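# Unplug patch panel port 17 and hook cord into ring

## Task

On the patch panel beneath the switch that has red port covers, take the lead out of port 17 (ports are counted 1 to 24 starting from the left). Then hook that lead's cord into the nearest cable-manager ring on the left side of that port; the plug itself is allowed to dangle. No other plug may come out, and even a small outward shift of another plug can count as failure. When done, every other plug must still be latched in its port with its latch lever raised, each lead must still pass through the cable-manager rings it ran through, and no lead may be sharply kinked or wrapped around another lead.

## Robot and tools

Robot: two 6-joint arms, each with a parallel two-finger gripper. left_arm is the robot's own left arm on the +y side; right_arm is on the -y side. Image left and right do not follow these names. Base roots in the scene frame: left_arm (+0.030, +0.276, +1.252) m, quat_wxyz (+0.585, +0.135, +0.180, +0.779); right_arm (+0.030, -0.276, +1.252) m, quat_wxyz (+0.585, -0.135, +0.180, -0.779).

Scene frame: metres, origin on the floor at the centre of the robot's foot. +x is the direction the robot faces and +z is up. Furniture may be rotated relative to the robot, and only the floor height is known. Each result reports end_effector_position and end_effector_quat_wxyz for each gripper in this frame. The position is the point between the finger pads, about 1 cm short of the fingertips. Printed positions can be off, more so at long reach. The fingers extend along the gripper's +z axis and close along its y axis. Identical joint angles can give different gripper poses on the two arms.

Command row (used by every tool that moves the arms): one flat list of 14 numbers covering both arms, even if only one arm should move. The order is left_arm waist, shoulder, elbow, wrist pitch, wrist yaw, wrist roll, opening, then the same seven for right_arm. The joint entries are absolute target angles in radians, in the same form as the Joint positions line. They are not offsets. Stated ranges: waist -2.880 to 2.880, shoulder 0.000 to 3.142, elbow 0.000 to 3.019, wrist pitch -1.693 to 1.571, wrist yaw -1.571 to 1.571, wrist roll -2.094 to 2.094. The true end stops may sit up to 0.085 rad either side of these. A call is rejected if a target exceeds an end by more than 0.085 rad and also lies further out than the joint currently is. A target beyond the real stop is clipped to that stop, and the result may then say "joint sent to its limit". The opening is an absolute command from -1 (closed) to +1 (fully open). To leave a gripper unchanged, repeat its current command; writing 0 means half-closed.

execute_actions(actions, cameras): actions is a list of actions. Each action is a table of 1 to 15 rows and lasts 15 control steps of 1/30 s each. If the table has fewer than 15 rows, its last row is held for the remaining steps. Sending an empty list just returns the state and images. cameras picks which images come back: null or ["all"] for all, [] for none. Valid names are cam_head_left, cam_head_right, cam_left_wrist and cam_right_wrist, all 672x504.

Per-step limits: on each step a joint's target is kept within a fixed distance of its measured angle. These are waist 0.264, shoulder 0.32, elbow 0.276, wrist pitch 0.33, wrist yaw 0.701 and wrist roll 1.97 rad. Targets are also scaled back whenever they would put the gripper more than 110 mm from where it is now. As a result, a distant target can take several actions to reach, and you may need to send the remainder again.

move(target, speed, blend, opening_speed, blocking, cameras): moves all joints of both arms together along a path to absolute joint angles. target is either one 14-number row or a list of up to 15 rows that differ only in their joint angles. speed, in rad/s from 0.01 to 2 (default 0.5), sets the top speed of whichever joint has the farthest to go. It can be one value or one per target. blend (rad) rounds off the corners at intermediate targets. opening_speed is the rate the opening changes, per second on the -1 to +1 scale, at least 0.2; without it the opening is sent at once. With blocking=false the call returns after about 0.5 s while the motion continues. execute_actions is refused until a result shows the move has ended, so call wait or stop first. A new move replaces the one running. The paths do not avoid obstacles or the other arm, and the gripper traces a curve. The result's "move:" line gives the outcome: done; off_target (at rest but a joint is more than 0.035 rad from its target); moving; held (a safety check withheld steps or stopped the path); or fault. It may add limits=held and each arm's worst joint error. Being done does not rule out contact.

wait(seconds 0 to 10) lets time pass while holding the last commands, or while a move runs on. stop() brakes a running move. zoom_image(camera, region=[x0, y0, x1, y1]) gives a closer view of a pixel region, at most 504x504, from a camera's latest full image. read_manual(section="licences") only returns licence text. finished_scene(scene=1) ends the episode and cannot be undone, so call it only once the goal holds with the robot let go.

Result lines: Joint positions and Joint velocities list each arm's six joints (rad, rad/s) plus the finger-pad gap (m; 0.094 when fully open). Joint targets shows what the joints are being driven toward now, and this can drift. To hold a joint still, resend that value. Tool commands shows the current opening commands. grip_measured is the finger opening on the command scale. With nothing held it reads up to about 1.6 mm wide; on a hard part it reads up to about 3 mm narrower than the part. Commanding roughly 0.11 below the first-touch reading gives full force, about 50 to 62 N per pad. To release, command well above grip_measured. Joint torques follow the joint order and include the arm's own weight, offsets and noise. Entries 3 and 4 flip sign beyond ±28 N m. "joint command not followed" means the clearance check changed targets; that check does not keep the grippers apart. MOTOR HOT appears at 85 °C. At 100 °C an OVER-TEMPERATURE FAULT drops that arm for 30 to 60 s or more, sometimes with no warning first.

Order of work: the job is already partly done. First send execute_actions with an empty list to see the current state. Use zoom_image to find port 17, its latch and the ring to its left. Grip the plug and press its latch, withdraw it straight out, then lay the cord in the ring.

Avoid: tugging or brushing the neighbouring plugs or leads; dropping or knocking anything out of the work area or onto the floor; fast contacts and targets set far past a contact, since speed and overshoot both increase force; letting the arms strike or press against each other; and holding loads or stretched poses long enough to overheat a motor. Joints have gear play and weak wrists, and small turns may not start at all.

Each tool is called after "Request:" as a command line: name --argument value for each argument, lists and objects as JSON in quotes; but a table of rows of numbers goes row by row, as --pt "numbers of a row", without its own name.

## Session

Request:
execute_actions --actions '[]'

Scene clock: 2280.43 s.
left_arm: end_effector_position=(+0.8060, +0.2729, +1.1178) grip_measured=-0.763 end_effector_quat_wxyz=(-0.488, +0.462, -0.569, +0.475) | right_arm: end_effector_position=(+0.9177, +0.0605, +1.1709) grip_measured=-0.598 end_effector_quat_wxyz=(+0.623, -0.598, +0.373, -0.339)
Joint positions: left_arm=[-1.835 2.138 1.272 1.219 0.125 -1.329 0.011] | right_arm=[2.204 2.37 1.93 0.764 -0.208 -1.78 0.019]
Joint velocities: left_arm=[-0.005 -0.005 -0.002 -0.012 -0.037 0.007 0] | right_arm=[-0.005 0.005 -0.007 -0.017 0.022 0.007 0]
Joint torques (N m): left_arm=[-3.49 -19.31 6.41 1.94 0 -0.11] | right_arm=[5.01 -20.48 10.47 1.7 -0.29 0]
Heat: left arm: hottest shoulder 54 °C; right arm: hottest shoulder 45 °C.
Joint targets: left_arm=[-1.850 2.150 1.300 1.220 0.122 -1.329] | right_arm=[2.196 2.401 1.980 0.750 -0.210 -1.790]
Tool commands: left_gripper/opening=-0.76 right_gripper/opening=-0.6

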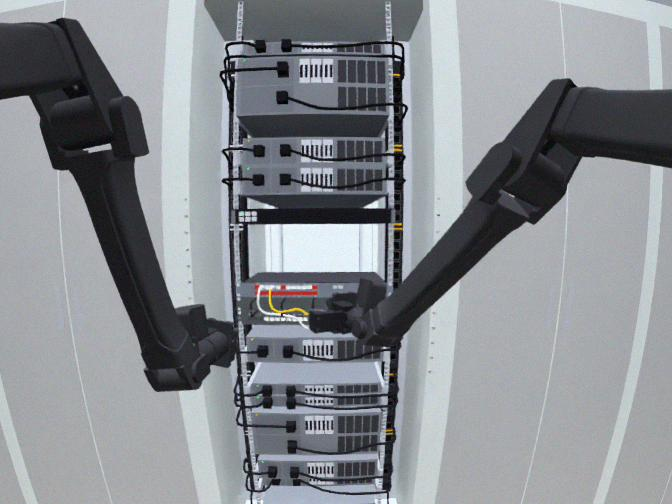

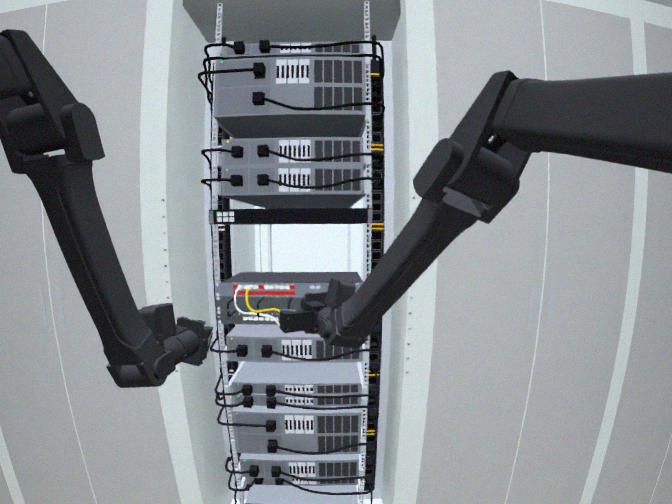

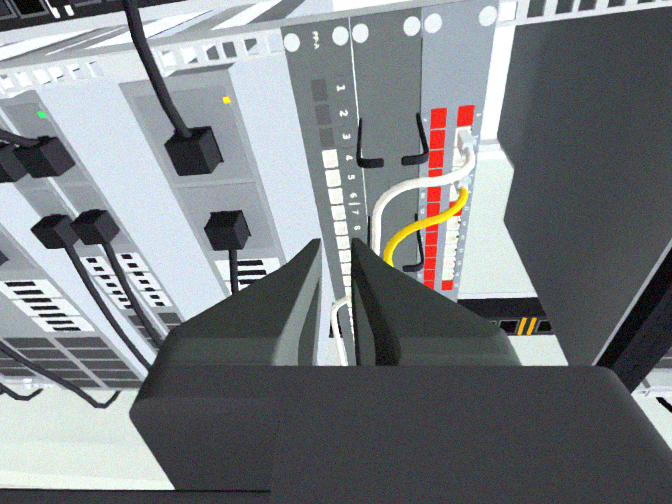

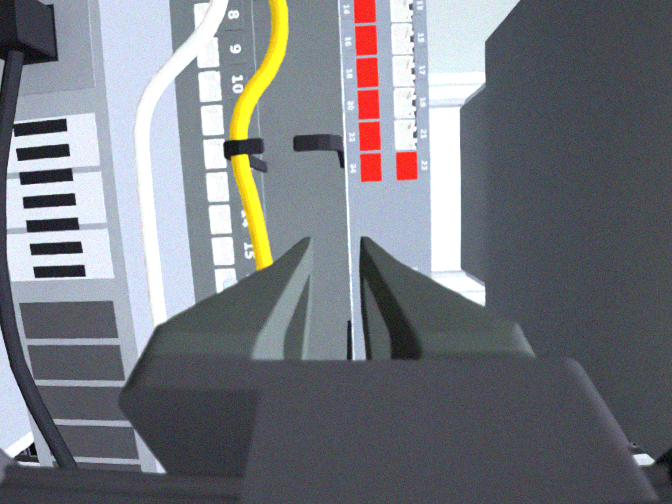

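Request:
zoom_image --camera "cam_head_left" --region '[230, 260, 400, 360]'

Request:
zoom_image --camera "cam_head_right" --region '[205, 260, 375, 360]'

Request:
zoom_image --camera "cam_right_wrist" --region '[120, 0, 460, 320]'

Request:
zoom_image --camera "cam_left_wrist" --region '[270, 80, 510, 370]'

Scaled by 2.965 from the camera's 672x504 image, which has a finer 960x720 frame.

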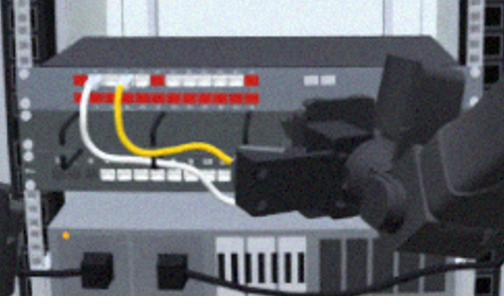

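Scaled by 2.965 from the camera's 672x504 image, which has a finer 960x720 frame.

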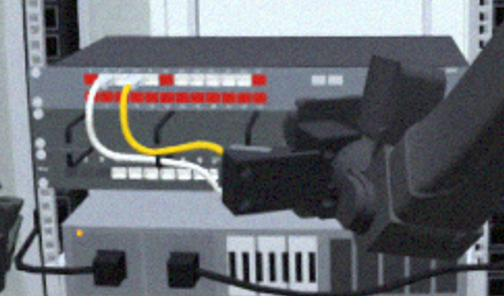

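Scaled by 1.482 from the camera's 672x504 image, which has a finer 960x720 frame.

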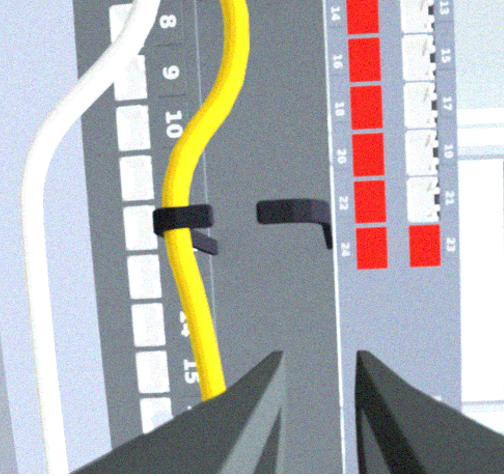

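Scaled by 1.738 from the camera's 672x504 image, which has a finer 960x720 frame.

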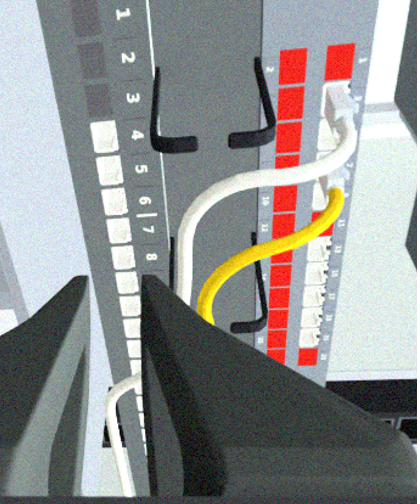

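Request:
move --target '[-1.85, 2.15, 1.3, 1.22, 0.122, -1.329, -0.76, 2.165, 2.177, 1.441, 1.06, -0.2445, -1.79, -0.6]'

Request:
zoom_image --camera "cam_right_wrist" --region '[160, 0, 460, 280]'

Request:
zoom_image --camera "cam_head_left" --region '[230, 260, 400, 360]'

Scene clock: 2379.87 s.
left_arm: end_effector_position=(+0.8060, +0.2729, +1.1178) grip_measured=-0.763 end_effector_quat_wxyz=(-0.488, +0.462, -0.569, +0.475) | right_arm: end_effector_position=(+0.8061, +0.0178, +1.1539) grip_measured=-0.598 end_effector_quat_wxyz=(+0.616, -0.613, +0.373, -0.325)
Joint positions: left_arm=[-1.835 2.138 1.272 1.219 0.125 -1.329 0.011] | right_arm=[2.183 2.199 1.447 1.037 -0.241 -1.78 0.019]
Joint velocities: left_arm=[-0.005 -0.024 -0.002 -0.002 -0.037 -0.095 0.002] | right_arm=[-0.005 -0.005 0.007 -0.012 0.022 -0.081 0]
Joint torques (N m): left_arm=[-3.25 -19.6 6.39 1.98 -0.01 -0.1] | right_arm=[3.25 -21.13 4.19 3.07 -0.27 -0.02]
Heat: left arm: hottest shoulder 53 °C; right arm: hottest elbow 50 °C.
Joint targets: left_arm=[-1.850 2.150 1.300 1.220 0.122 -1.329] | right_arm=[2.165 2.177 1.440 1.061 -0.244 -1.790]
move: done

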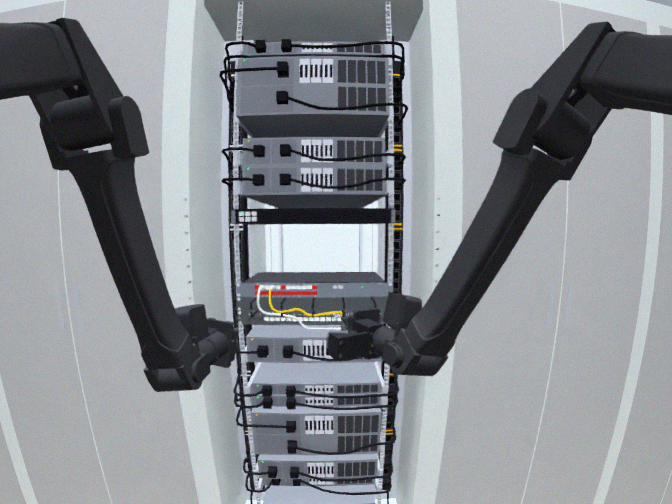

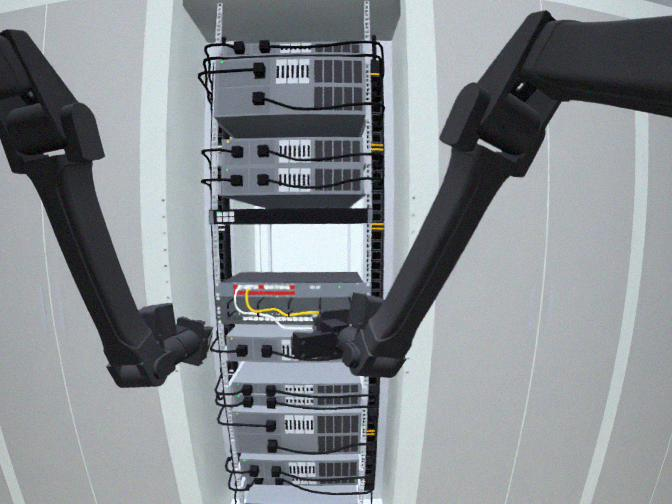

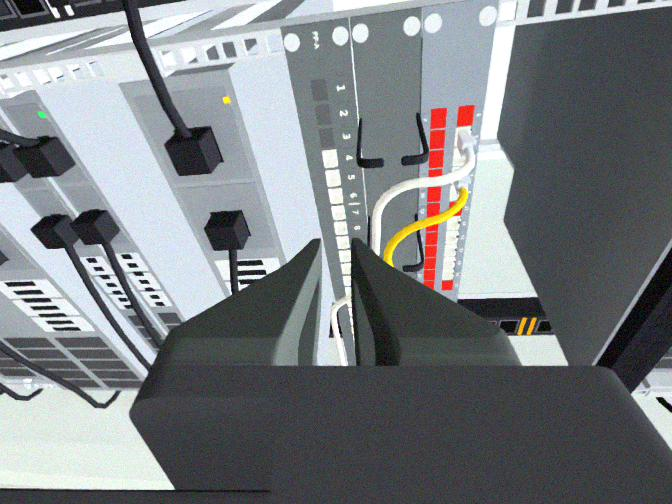

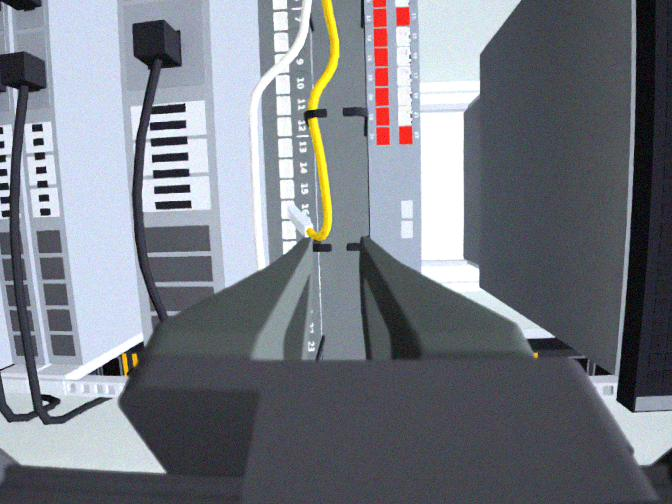

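Scaled by 1.680 from the camera's 672x504 image, which has a finer 960x720 frame.

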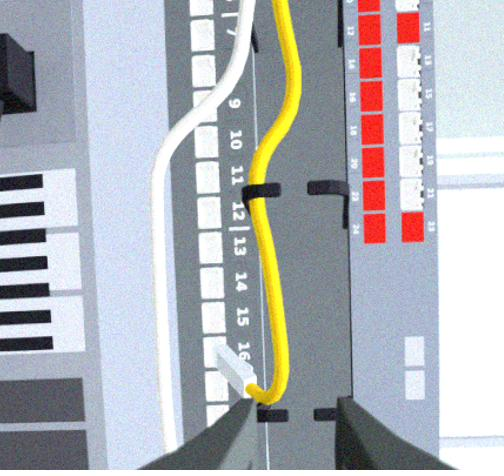

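Scaled by 2.965 from the camera's 672x504 image, which has a finer 960x720 frame.

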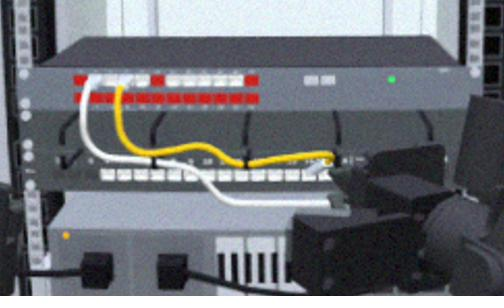

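Request:
move --target '[-1.85, 2.15, 1.3, 1.22, 0.122, -1.329, -0.76, 1.98, 2.177, 1.441, 1.06, -0.2445, -1.79, -0.6]'

Request:
zoom_image --camera "cam_right_wrist" --region '[180, 0, 430, 300]'

Request:
zoom_image --camera "cam_head_left" --region '[230, 260, 400, 360]'

Request:
zoom_image --camera "cam_head_right" --region '[205, 260, 375, 360]'

Scene clock: 2397.47 s.
left_arm: end_effector_position=(+0.8060, +0.2729, +1.1178) grip_measured=-0.763 end_effector_quat_wxyz=(-0.488, +0.462, -0.569, +0.475) | right_arm: end_effector_position=(+0.8439, -0.1464, +1.1138) grip_measured=-0.598 end_effector_quat_wxyz=(+0.549, -0.606, +0.422, -0.391)
Joint positions: left_arm=[-1.835 2.138 1.272 1.219 0.125 -1.329 0.011] | right_arm=[1.968 2.199 1.447 1.037 -0.244 -1.78 0.019]
Joint velocities: left_arm=[0.015 -0.005 -0.017 0.002 -0.051 0.022 -0.001] | right_arm=[-0.015 -0.005 -0.002 0.002 0.037 -0.051 0]
Joint torques (N m): left_arm=[-2.96 -19.72 6.56 1.88 0.02 -0.1] | right_arm=[4.01 -21.48 4.01 3.03 -0.19 -0.06]
Heat: left arm: hottest shoulder 53 °C; right arm: hottest elbow 47 °C.
Joint targets: left_arm=[-1.850 2.150 1.300 1.220 0.122 -1.329] | right_arm=[1.980 2.177 1.441 1.060 -0.245 -1.790]
move: done

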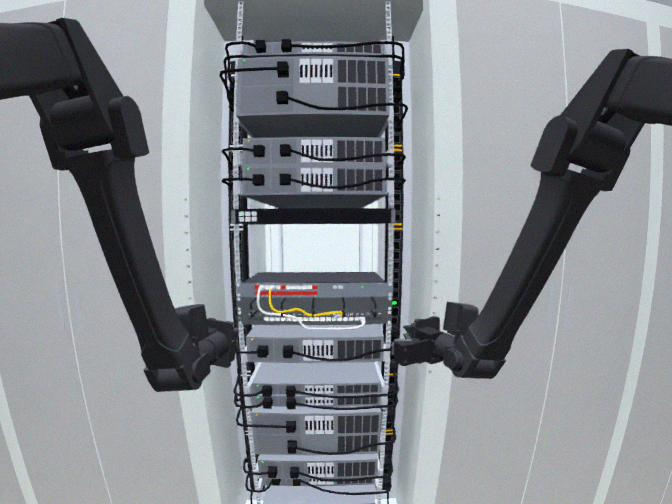

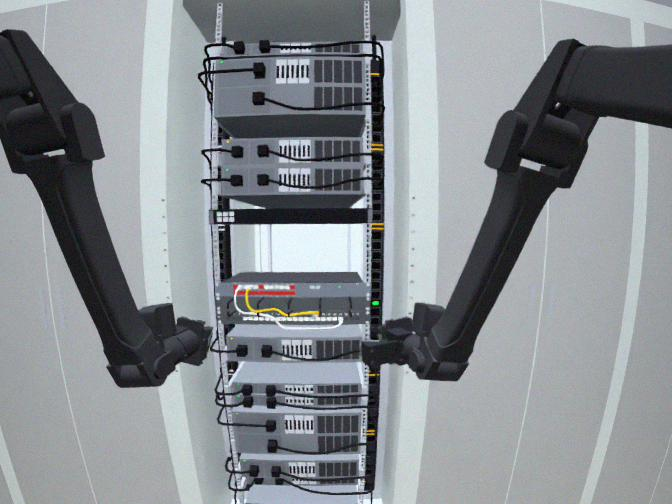

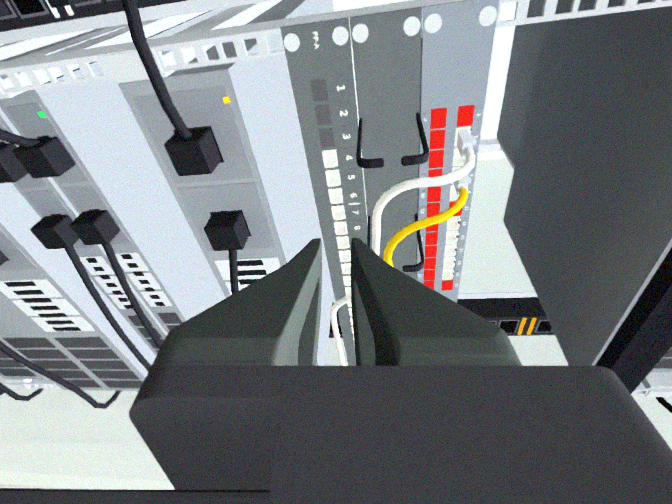

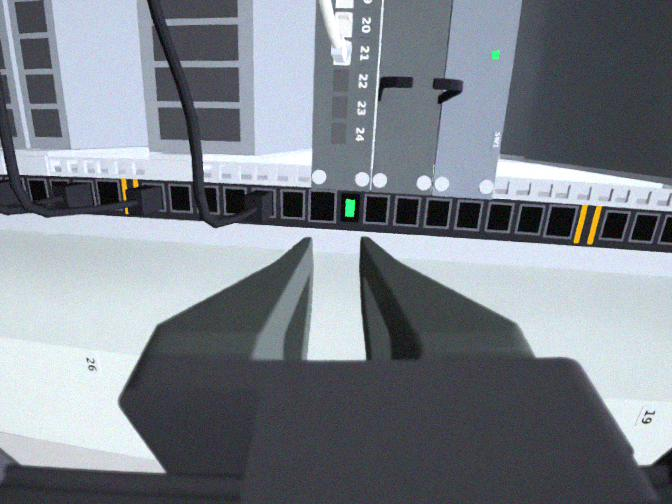

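Scaled by 1.680 from the camera's 672x504 image, which has a finer 960x720 frame.

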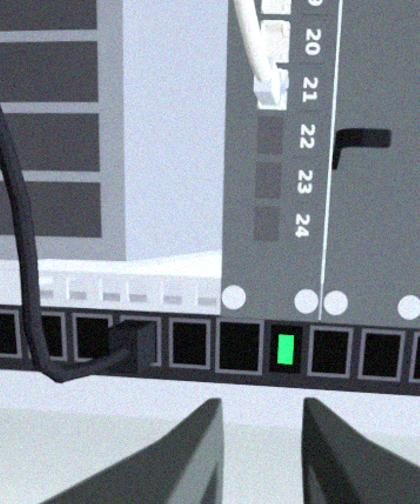

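Scaled by 2.965 from the camera's 672x504 image, which has a finer 960x720 frame.

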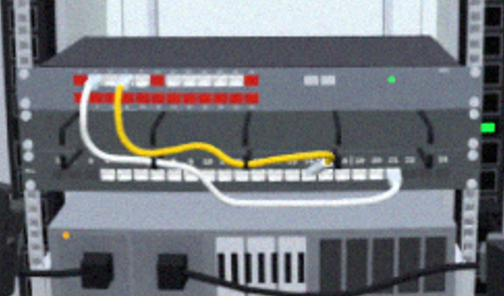

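Scaled by 2.965 from the camera's 672x504 image, which has a finer 960x720 frame.

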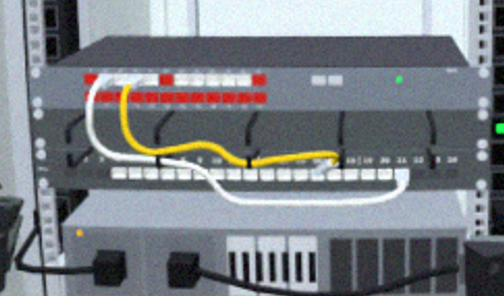

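Request:
move --target '[-1.85, 2.15, 1.3, 1.22, 0.122, -1.329, -0.76, 2.18, 2.177, 1.441, 1.06, -0.05, -1.79, -0.6]' --cameras '["cam_left_wrist","cam_right_wrist"]'

Request:
zoom_image --camera "cam_right_wrist" --region '[200, 0, 440, 180]'

Request:
zoom_image --camera "cam_left_wrist" --region '[320, 150, 480, 300]'

Scene clock: 2425.47 s.
left_arm: end_effector_position=(+0.8060, +0.2729, +1.1178) grip_measured=-0.763 end_effector_quat_wxyz=(-0.488, +0.462, -0.569, +0.475) | right_arm: end_effector_position=(+0.8164, -0.0013, +1.1479) grip_measured=-0.598 end_effector_quat_wxyz=(+0.571, -0.593, +0.432, -0.369)
Joint positions: left_arm=[-1.835 2.138 1.272 1.219 0.125 -1.329 0.011] | right_arm=[2.195 2.199 1.447 1.037 -0.053 -1.78 0.019]
Joint velocities: left_arm=[-0.005 0.005 -0.002 0.002 0.022 -0.022 0.001] | right_arm=[-0.005 -0.005 0.002 0.002 -0.051 -0.007 0]
Joint torques (N m): left_arm=[-3.72 -19.78 6.48 1.91 -0.01 -0.11] | right_arm=[3.9 -22.65 4.53 3.17 -0.05 -0.04]
Heat: left arm: hottest shoulder 53 °C; right arm: hottest shoulder 43 °C.
Joint targets: left_arm=[-1.850 2.150 1.300 1.220 0.122 -1.329] | right_arm=[2.180 2.177 1.441 1.060 -0.050 -1.790]
move: done
Images, in order (width x height): cam_left_wrist 672x504, cam_right_wrist 672x504.

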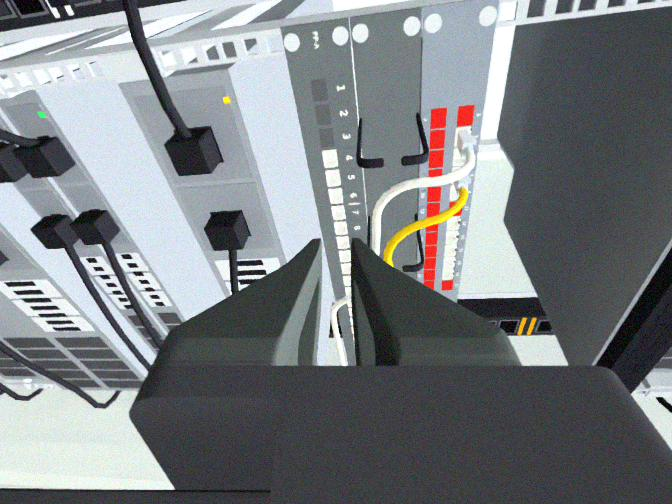

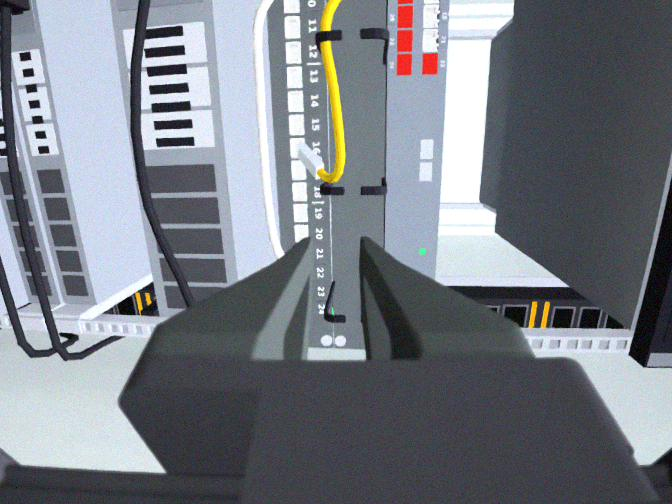

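Scaled by 2.100 from the camera's 672x504 image, which has a finer 960x720 frame.

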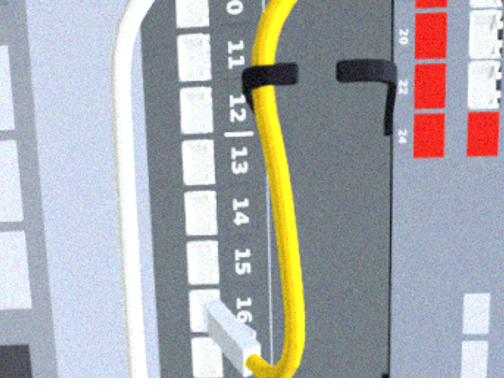

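Scaled by 3.150 from the camera's 672x504 image, which has a finer 960x720 frame.

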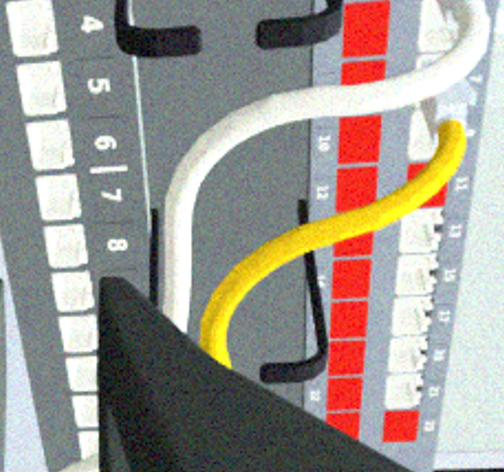

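Request:
zoom_image --camera "cam_right_wrist" --region '[280, 100, 400, 210]'

Request:
zoom_image --camera "cam_right_wrist" --region '[240, 0, 380, 90]'

Request:
zoom_image --camera "cam_head_right" --region '[280, 290, 340, 340]'

Scaled by 4.200 from the camera's 672x504 image, which has a finer 960x720 frame.

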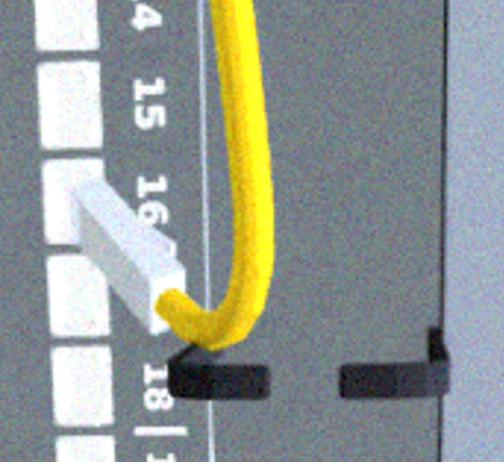

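Scaled by 3.600 from the camera's 672x504 image, which has a finer 960x720 frame.

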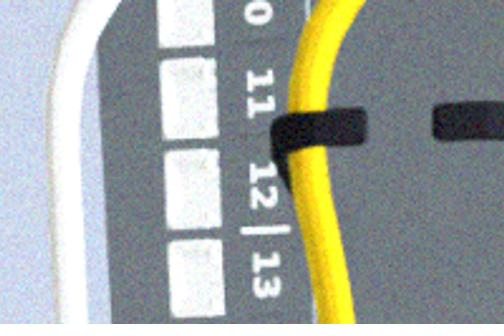

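This scene's latest camera images include none from cam_head_right. They are from: cam_left_wrist, cam_right_wrist. cam_head_right's image comes with the result of a call that names it in "cameras".

Request:
wait --seconds 0.1

Request:
zoom_image --camera "cam_head_right" --region '[270, 285, 350, 345]'

Request:
zoom_image --camera "cam_head_left" --region '[250, 285, 380, 345]'

Scene clock: 2465.37 s.
left_arm: end_effector_position=(+0.8060, +0.2729, +1.1178) grip_measured=-0.763 end_effector_quat_wxyz=(-0.488, +0.462, -0.569, +0.475) | right_arm: end_effector_position=(+0.8164, -0.0013, +1.1479) grip_measured=-0.598 end_effector_quat_wxyz=(+0.571, -0.593, +0.432, -0.369)
Joint positions: left_arm=[-1.835 2.138 1.272 1.219 0.125 -1.329 0.011] | right_arm=[2.195 2.199 1.447 1.037 -0.053 -1.78 0.019]
Joint velocities: left_arm=[0.005 -0.024 -0.002 0.007 -0.022 0.051 -0.001] | right_arm=[-0.005 0.005 -0.012 0.002 -0.081 -0.037 -0.001]
Joint torques (N m): left_arm=[-3.19 -19.6 6.43 2.02 -0.01 -0.1] | right_arm=[3.25 -22.18 4.3 3.22 -0.07 -0.05]
Heat: left arm: hottest shoulder 52 °C; right arm: hottest shoulder 43 °C.
Joint targets: left_arm=[-1.850 2.150 1.300 1.220 0.122 -1.329] | right_arm=[2.180 2.177 1.441 1.060 -0.050 -1.790]
Tool commands: left_gripper/opening=-0.76 right_gripper/opening=-0.6
wait: 0.10 s; at rest from the start

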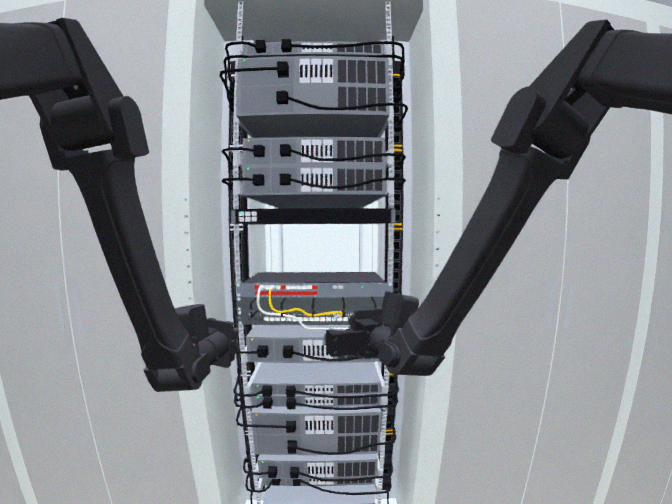

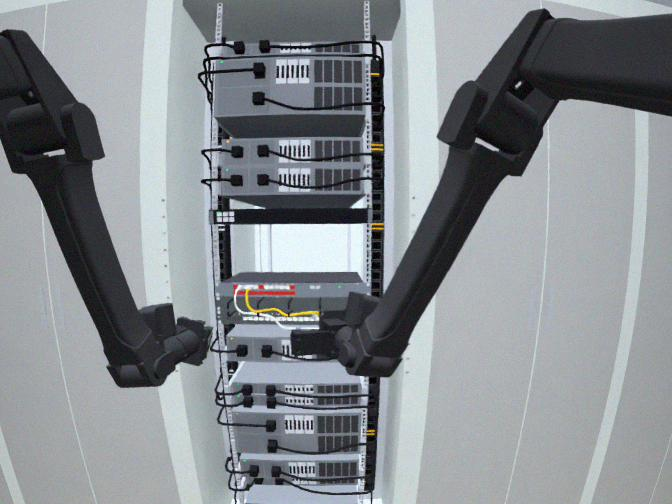

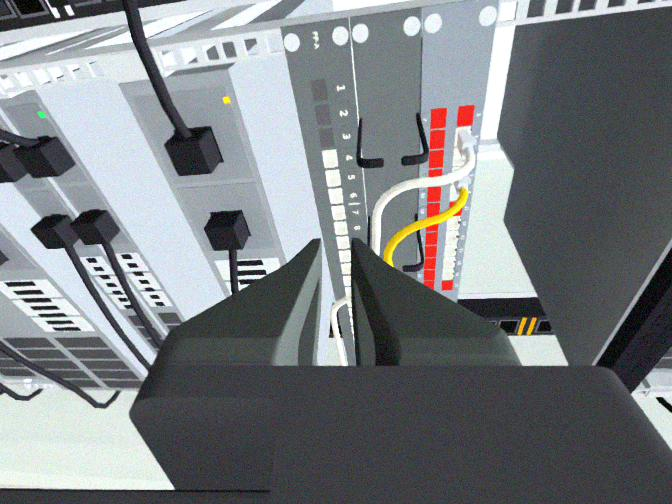

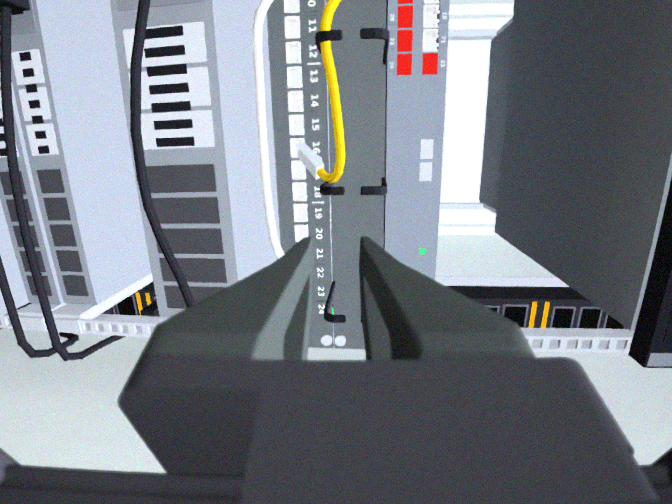

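Scaled by 6.300 from the camera's 672x504 image, which has a finer 960x720 frame.

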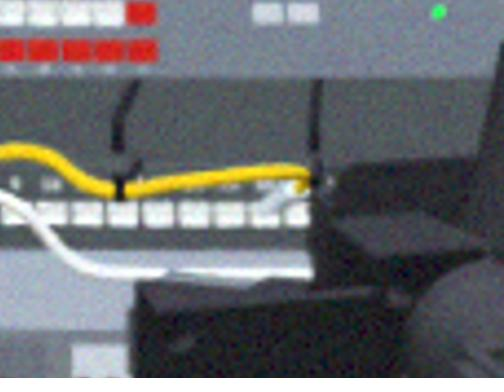

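Scaled by 3.877 from the camera's 672x504 image, which has a finer 960x720 frame.

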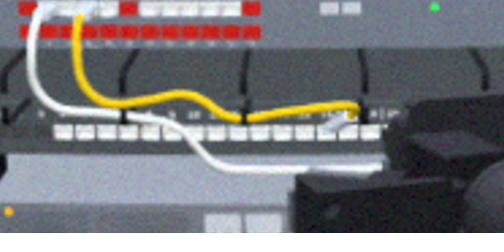

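Request:
move --target '[-1.95, 2.15, 1.3, 1.22, 0.4, -1.329, -0.76, 2.16, 2.257, 1.692, 0.889, -0.07, -1.79, -0.6]'

Request:
zoom_image --camera "cam_right_wrist" --region '[240, 0, 400, 140]'

Request:
zoom_image --camera "cam_left_wrist" --region '[250, 80, 450, 280]'

Scene clock: 2502.03 s.
left_arm: end_effector_position=(+0.7888, +0.1474, +1.1383) grip_measured=-0.763 end_effector_quat_wxyz=(-0.391, +0.354, -0.615, +0.587) | right_arm: end_effector_position=(+0.8817, -0.0032, +1.1733) grip_measured=-0.598 end_effector_quat_wxyz=(+0.577, -0.582, +0.426, -0.382)
Joint positions: left_arm=[-1.944 2.138 1.272 1.219 0.398 -1.329 0.011] | right_arm=[2.177 2.233 1.653 0.902 -0.066 -1.78 0.019]
Joint velocities: left_arm=[-0.005 -0.005 0.012 -0.012 -0.037 -0.022 -0.001] | right_arm=[0.015 0.005 -0.007 0.002 -0.007 0.022 -0.001]
Joint torques (N m): left_arm=[-3.84 -19.66 6.5 1.87 0.26 -0.09] | right_arm=[3.6 -19.25 8.83 1.65 -0.27 -0.05]
Heat: left arm: hottest shoulder 52 °C; right arm: hottest shoulder 43 °C.
Joint targets: left_arm=[-1.950 2.150 1.300 1.220 0.400 -1.329] | right_arm=[2.160 2.257 1.693 0.889 -0.069 -1.790]
move: off_target (right_arm); right_arm: the elbow is farthest, 0.039 rad from its target

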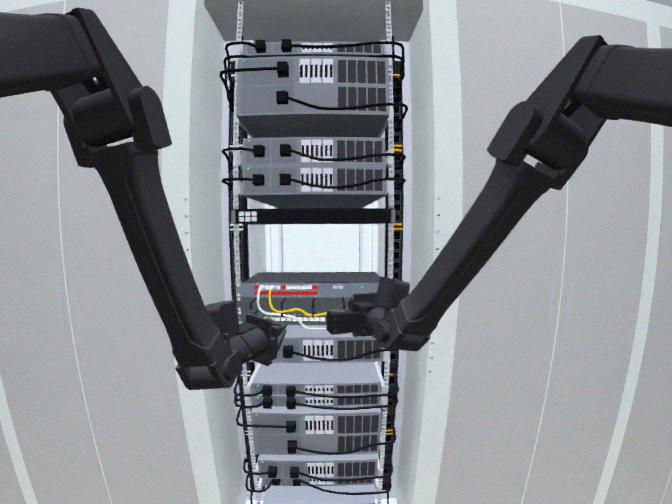

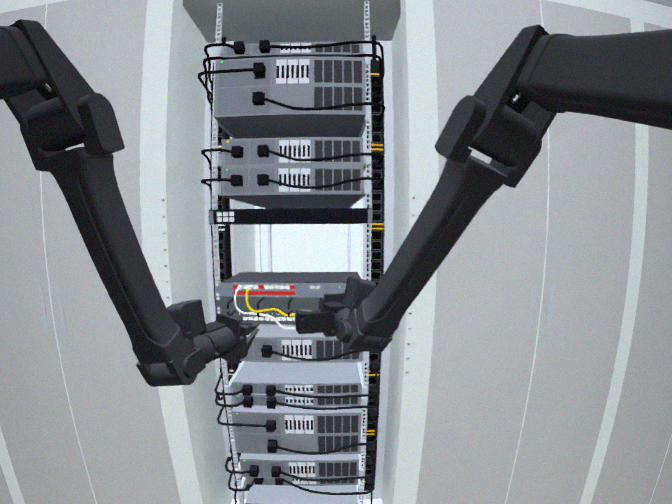

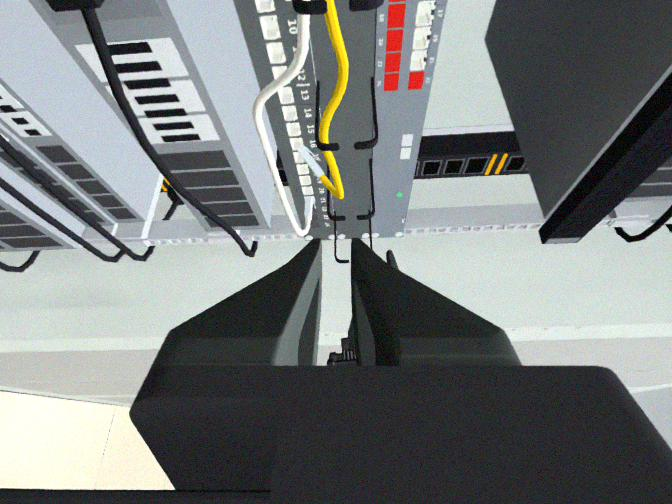

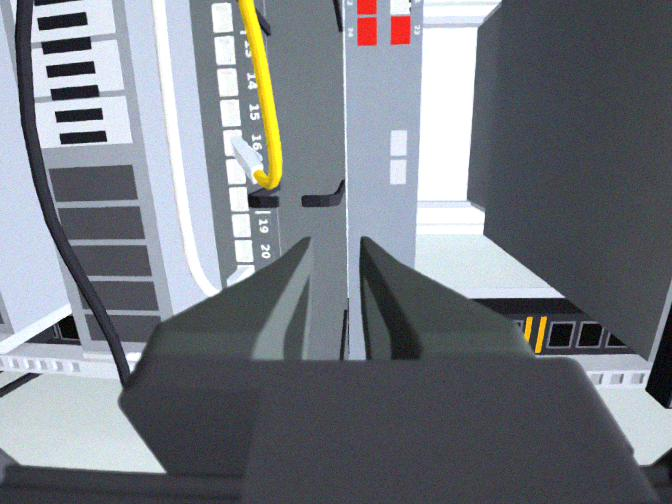

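Scaled by 3.150 from the camera's 672x504 image, which has a finer 960x720 frame.

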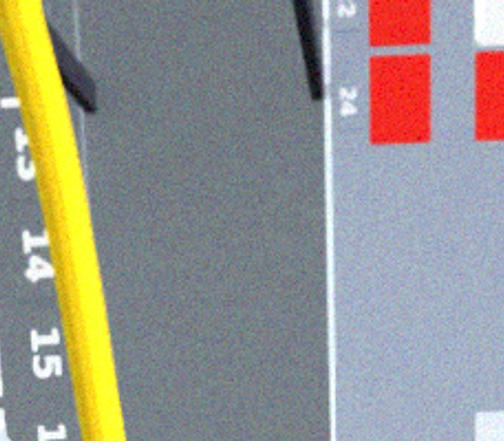

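Scaled by 2.520 from the camera's 672x504 image, which has a finer 960x720 frame.

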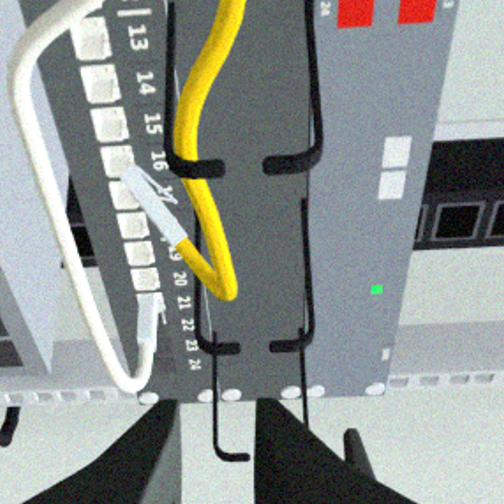

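Request:
move --pt "-1.78 2.15 1.3 1.22 0.6 -1.329 -0.76 2.16 2.257 1.692 0.889 -0.07 -1.79 -0.49" --pt "-1.72 2.15 1.3 1.22 0.7 -1.329 -0.76 2.206 2.320 1.703 0.941 -0.026 -1.79 -0.49" --cameras '["cam_left_wrist","cam_right_wrist"]'

Request:
zoom_image --camera "cam_left_wrist" --region '[250, 50, 450, 250]'

Scene clock: 2655.47 s.
left_arm: end_effector_position=(+0.7749, +0.2564, +1.1201) grip_measured=-0.763 end_effector_quat_wxyz=(-0.373, +0.305, -0.649, +0.589) | right_arm: end_effector_position=(+0.8656, +0.0124, +1.1264) grip_measured=-0.492 end_effector_quat_wxyz=(+0.562, -0.592, +0.441, -0.373)
Joint positions: left_arm=[-1.733 2.138 1.272 1.22 0.697 -1.329 0.011] | right_arm=[2.192 2.307 1.666 0.918 -0.03 -1.78 0.024]
Joint velocities: left_arm=[-0.005 0.005 -0.007 -0.017 -0.066 0.007 0] | right_arm=[-0.015 0.005 -0.002 -0.002 -0.037 0.007 0]
Joint torques (N m): left_arm=[-0.32 -19.02 6.35 1.84 0.21 -0.12] | right_arm=[6.42 -20.19 8.36 3.33 -0.06 -0.07]
Heat: left arm: hottest shoulder 52 °C; right arm: hottest shoulder 45 °C.
Joint targets: left_arm=[-1.719 2.150 1.300 1.222 0.699 -1.329] | right_arm=[2.206 2.321 1.704 0.941 -0.027 -1.790]
move: off_target (right_arm); right_arm: the elbow is farthest, 0.037 rad from its target
Images, in order (width x height): cam_left_wrist 672x504, cam_right_wrist 672x504.

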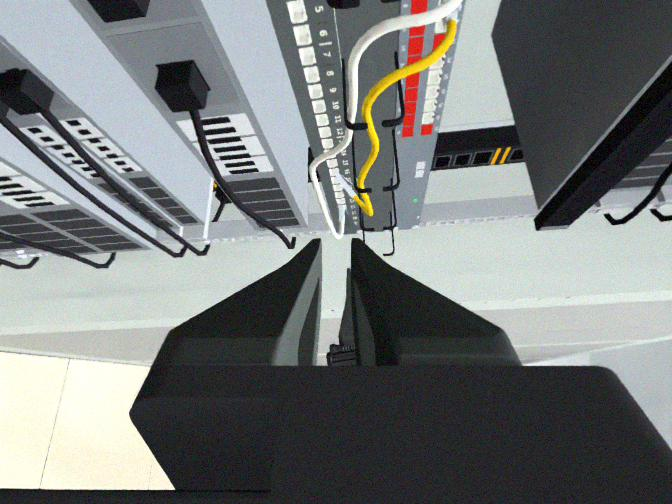

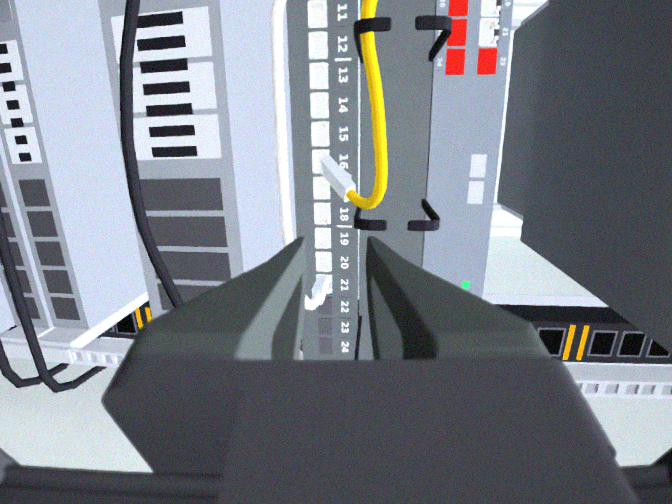

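Scaled by 2.520 from the camera's 672x504 image, which has a finer 960x720 frame.

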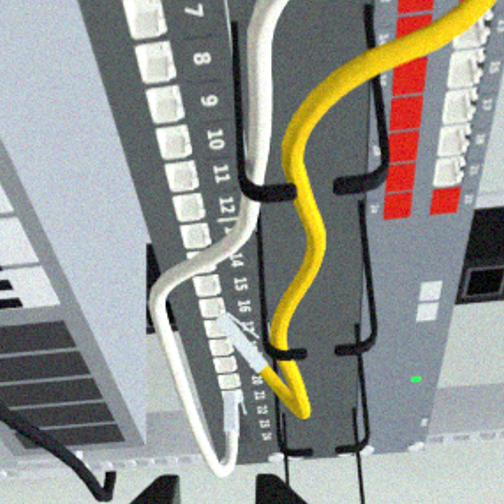

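Request:
move --target '[-1.72, 2.15, 1.3, 1.22, 0.7, -1.329, -0.76, 2.249, 2.3286, 1.7456, 0.907, 0.017, -1.79, -0.49]' --cameras '["cam_left_wrist","cam_right_wrist"]'

Request:
zoom_image --camera "cam_right_wrist" --region '[240, 60, 460, 280]'

Scene clock: 2687.37 s.
left_arm: end_effector_position=(+0.7749, +0.2564, +1.1201) grip_measured=-0.763 end_effector_quat_wxyz=(-0.373, +0.305, -0.649, +0.589) | right_arm: end_effector_position=(+0.8684, +0.0457, +1.1529) grip_measured=-0.492 end_effector_quat_wxyz=(+0.575, -0.578, +0.438, -0.379)
Joint positions: left_arm=[-1.733 2.138 1.272 1.22 0.697 -1.329 0.011] | right_arm=[2.243 2.307 1.705 0.918 0.013 -1.78 0.024]
Joint velocities: left_arm=[-0.015 0.005 0.002 0.007 -0.037 0.022 0] | right_arm=[-0.015 -0.005 -0.012 -0.007 -0.007 0.022 0]
Joint torques (N m): left_arm=[-0.62 -19.14 6.27 1.76 0.2 -0.09] | right_arm=[5.42 -19.02 8.54 1.66 -0.07 -0.01]
Heat: left arm: hottest shoulder 52 °C; right arm: hottest elbow 46 °C.
Joint targets: left_arm=[-1.720 2.150 1.300 1.220 0.699 -1.329] | right_arm=[2.249 2.329 1.745 0.907 0.016 -1.790]
move: off_target (right_arm); right_arm: the elbow is farthest, 0.041 rad from its target
Images, in order (width x height): cam_left_wrist 672x504, cam_right_wrist 672x504.

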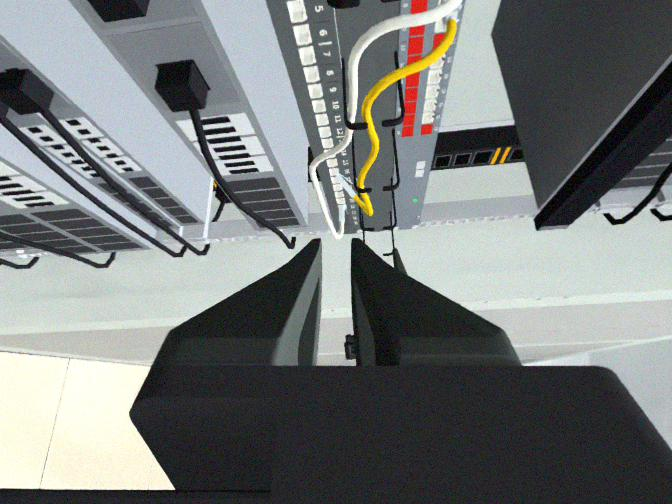

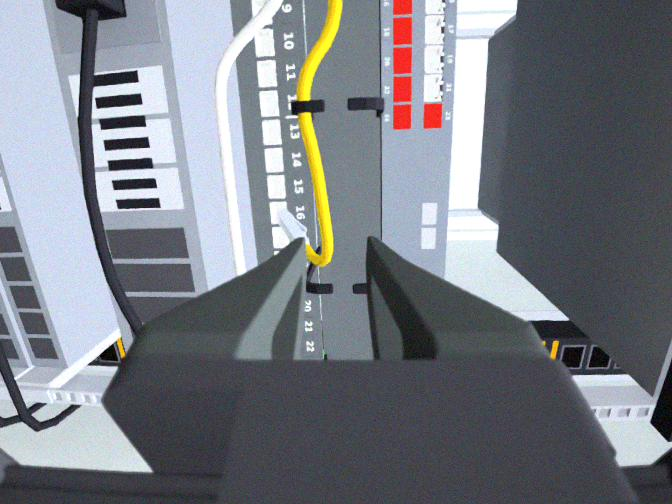

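Scaled by 2.291 from the camera's 672x504 image, which has a finer 960x720 frame.

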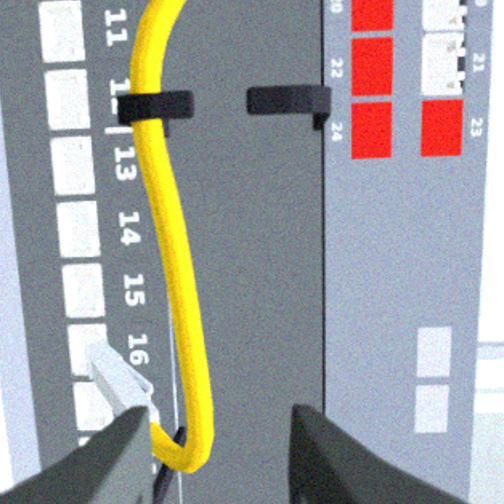

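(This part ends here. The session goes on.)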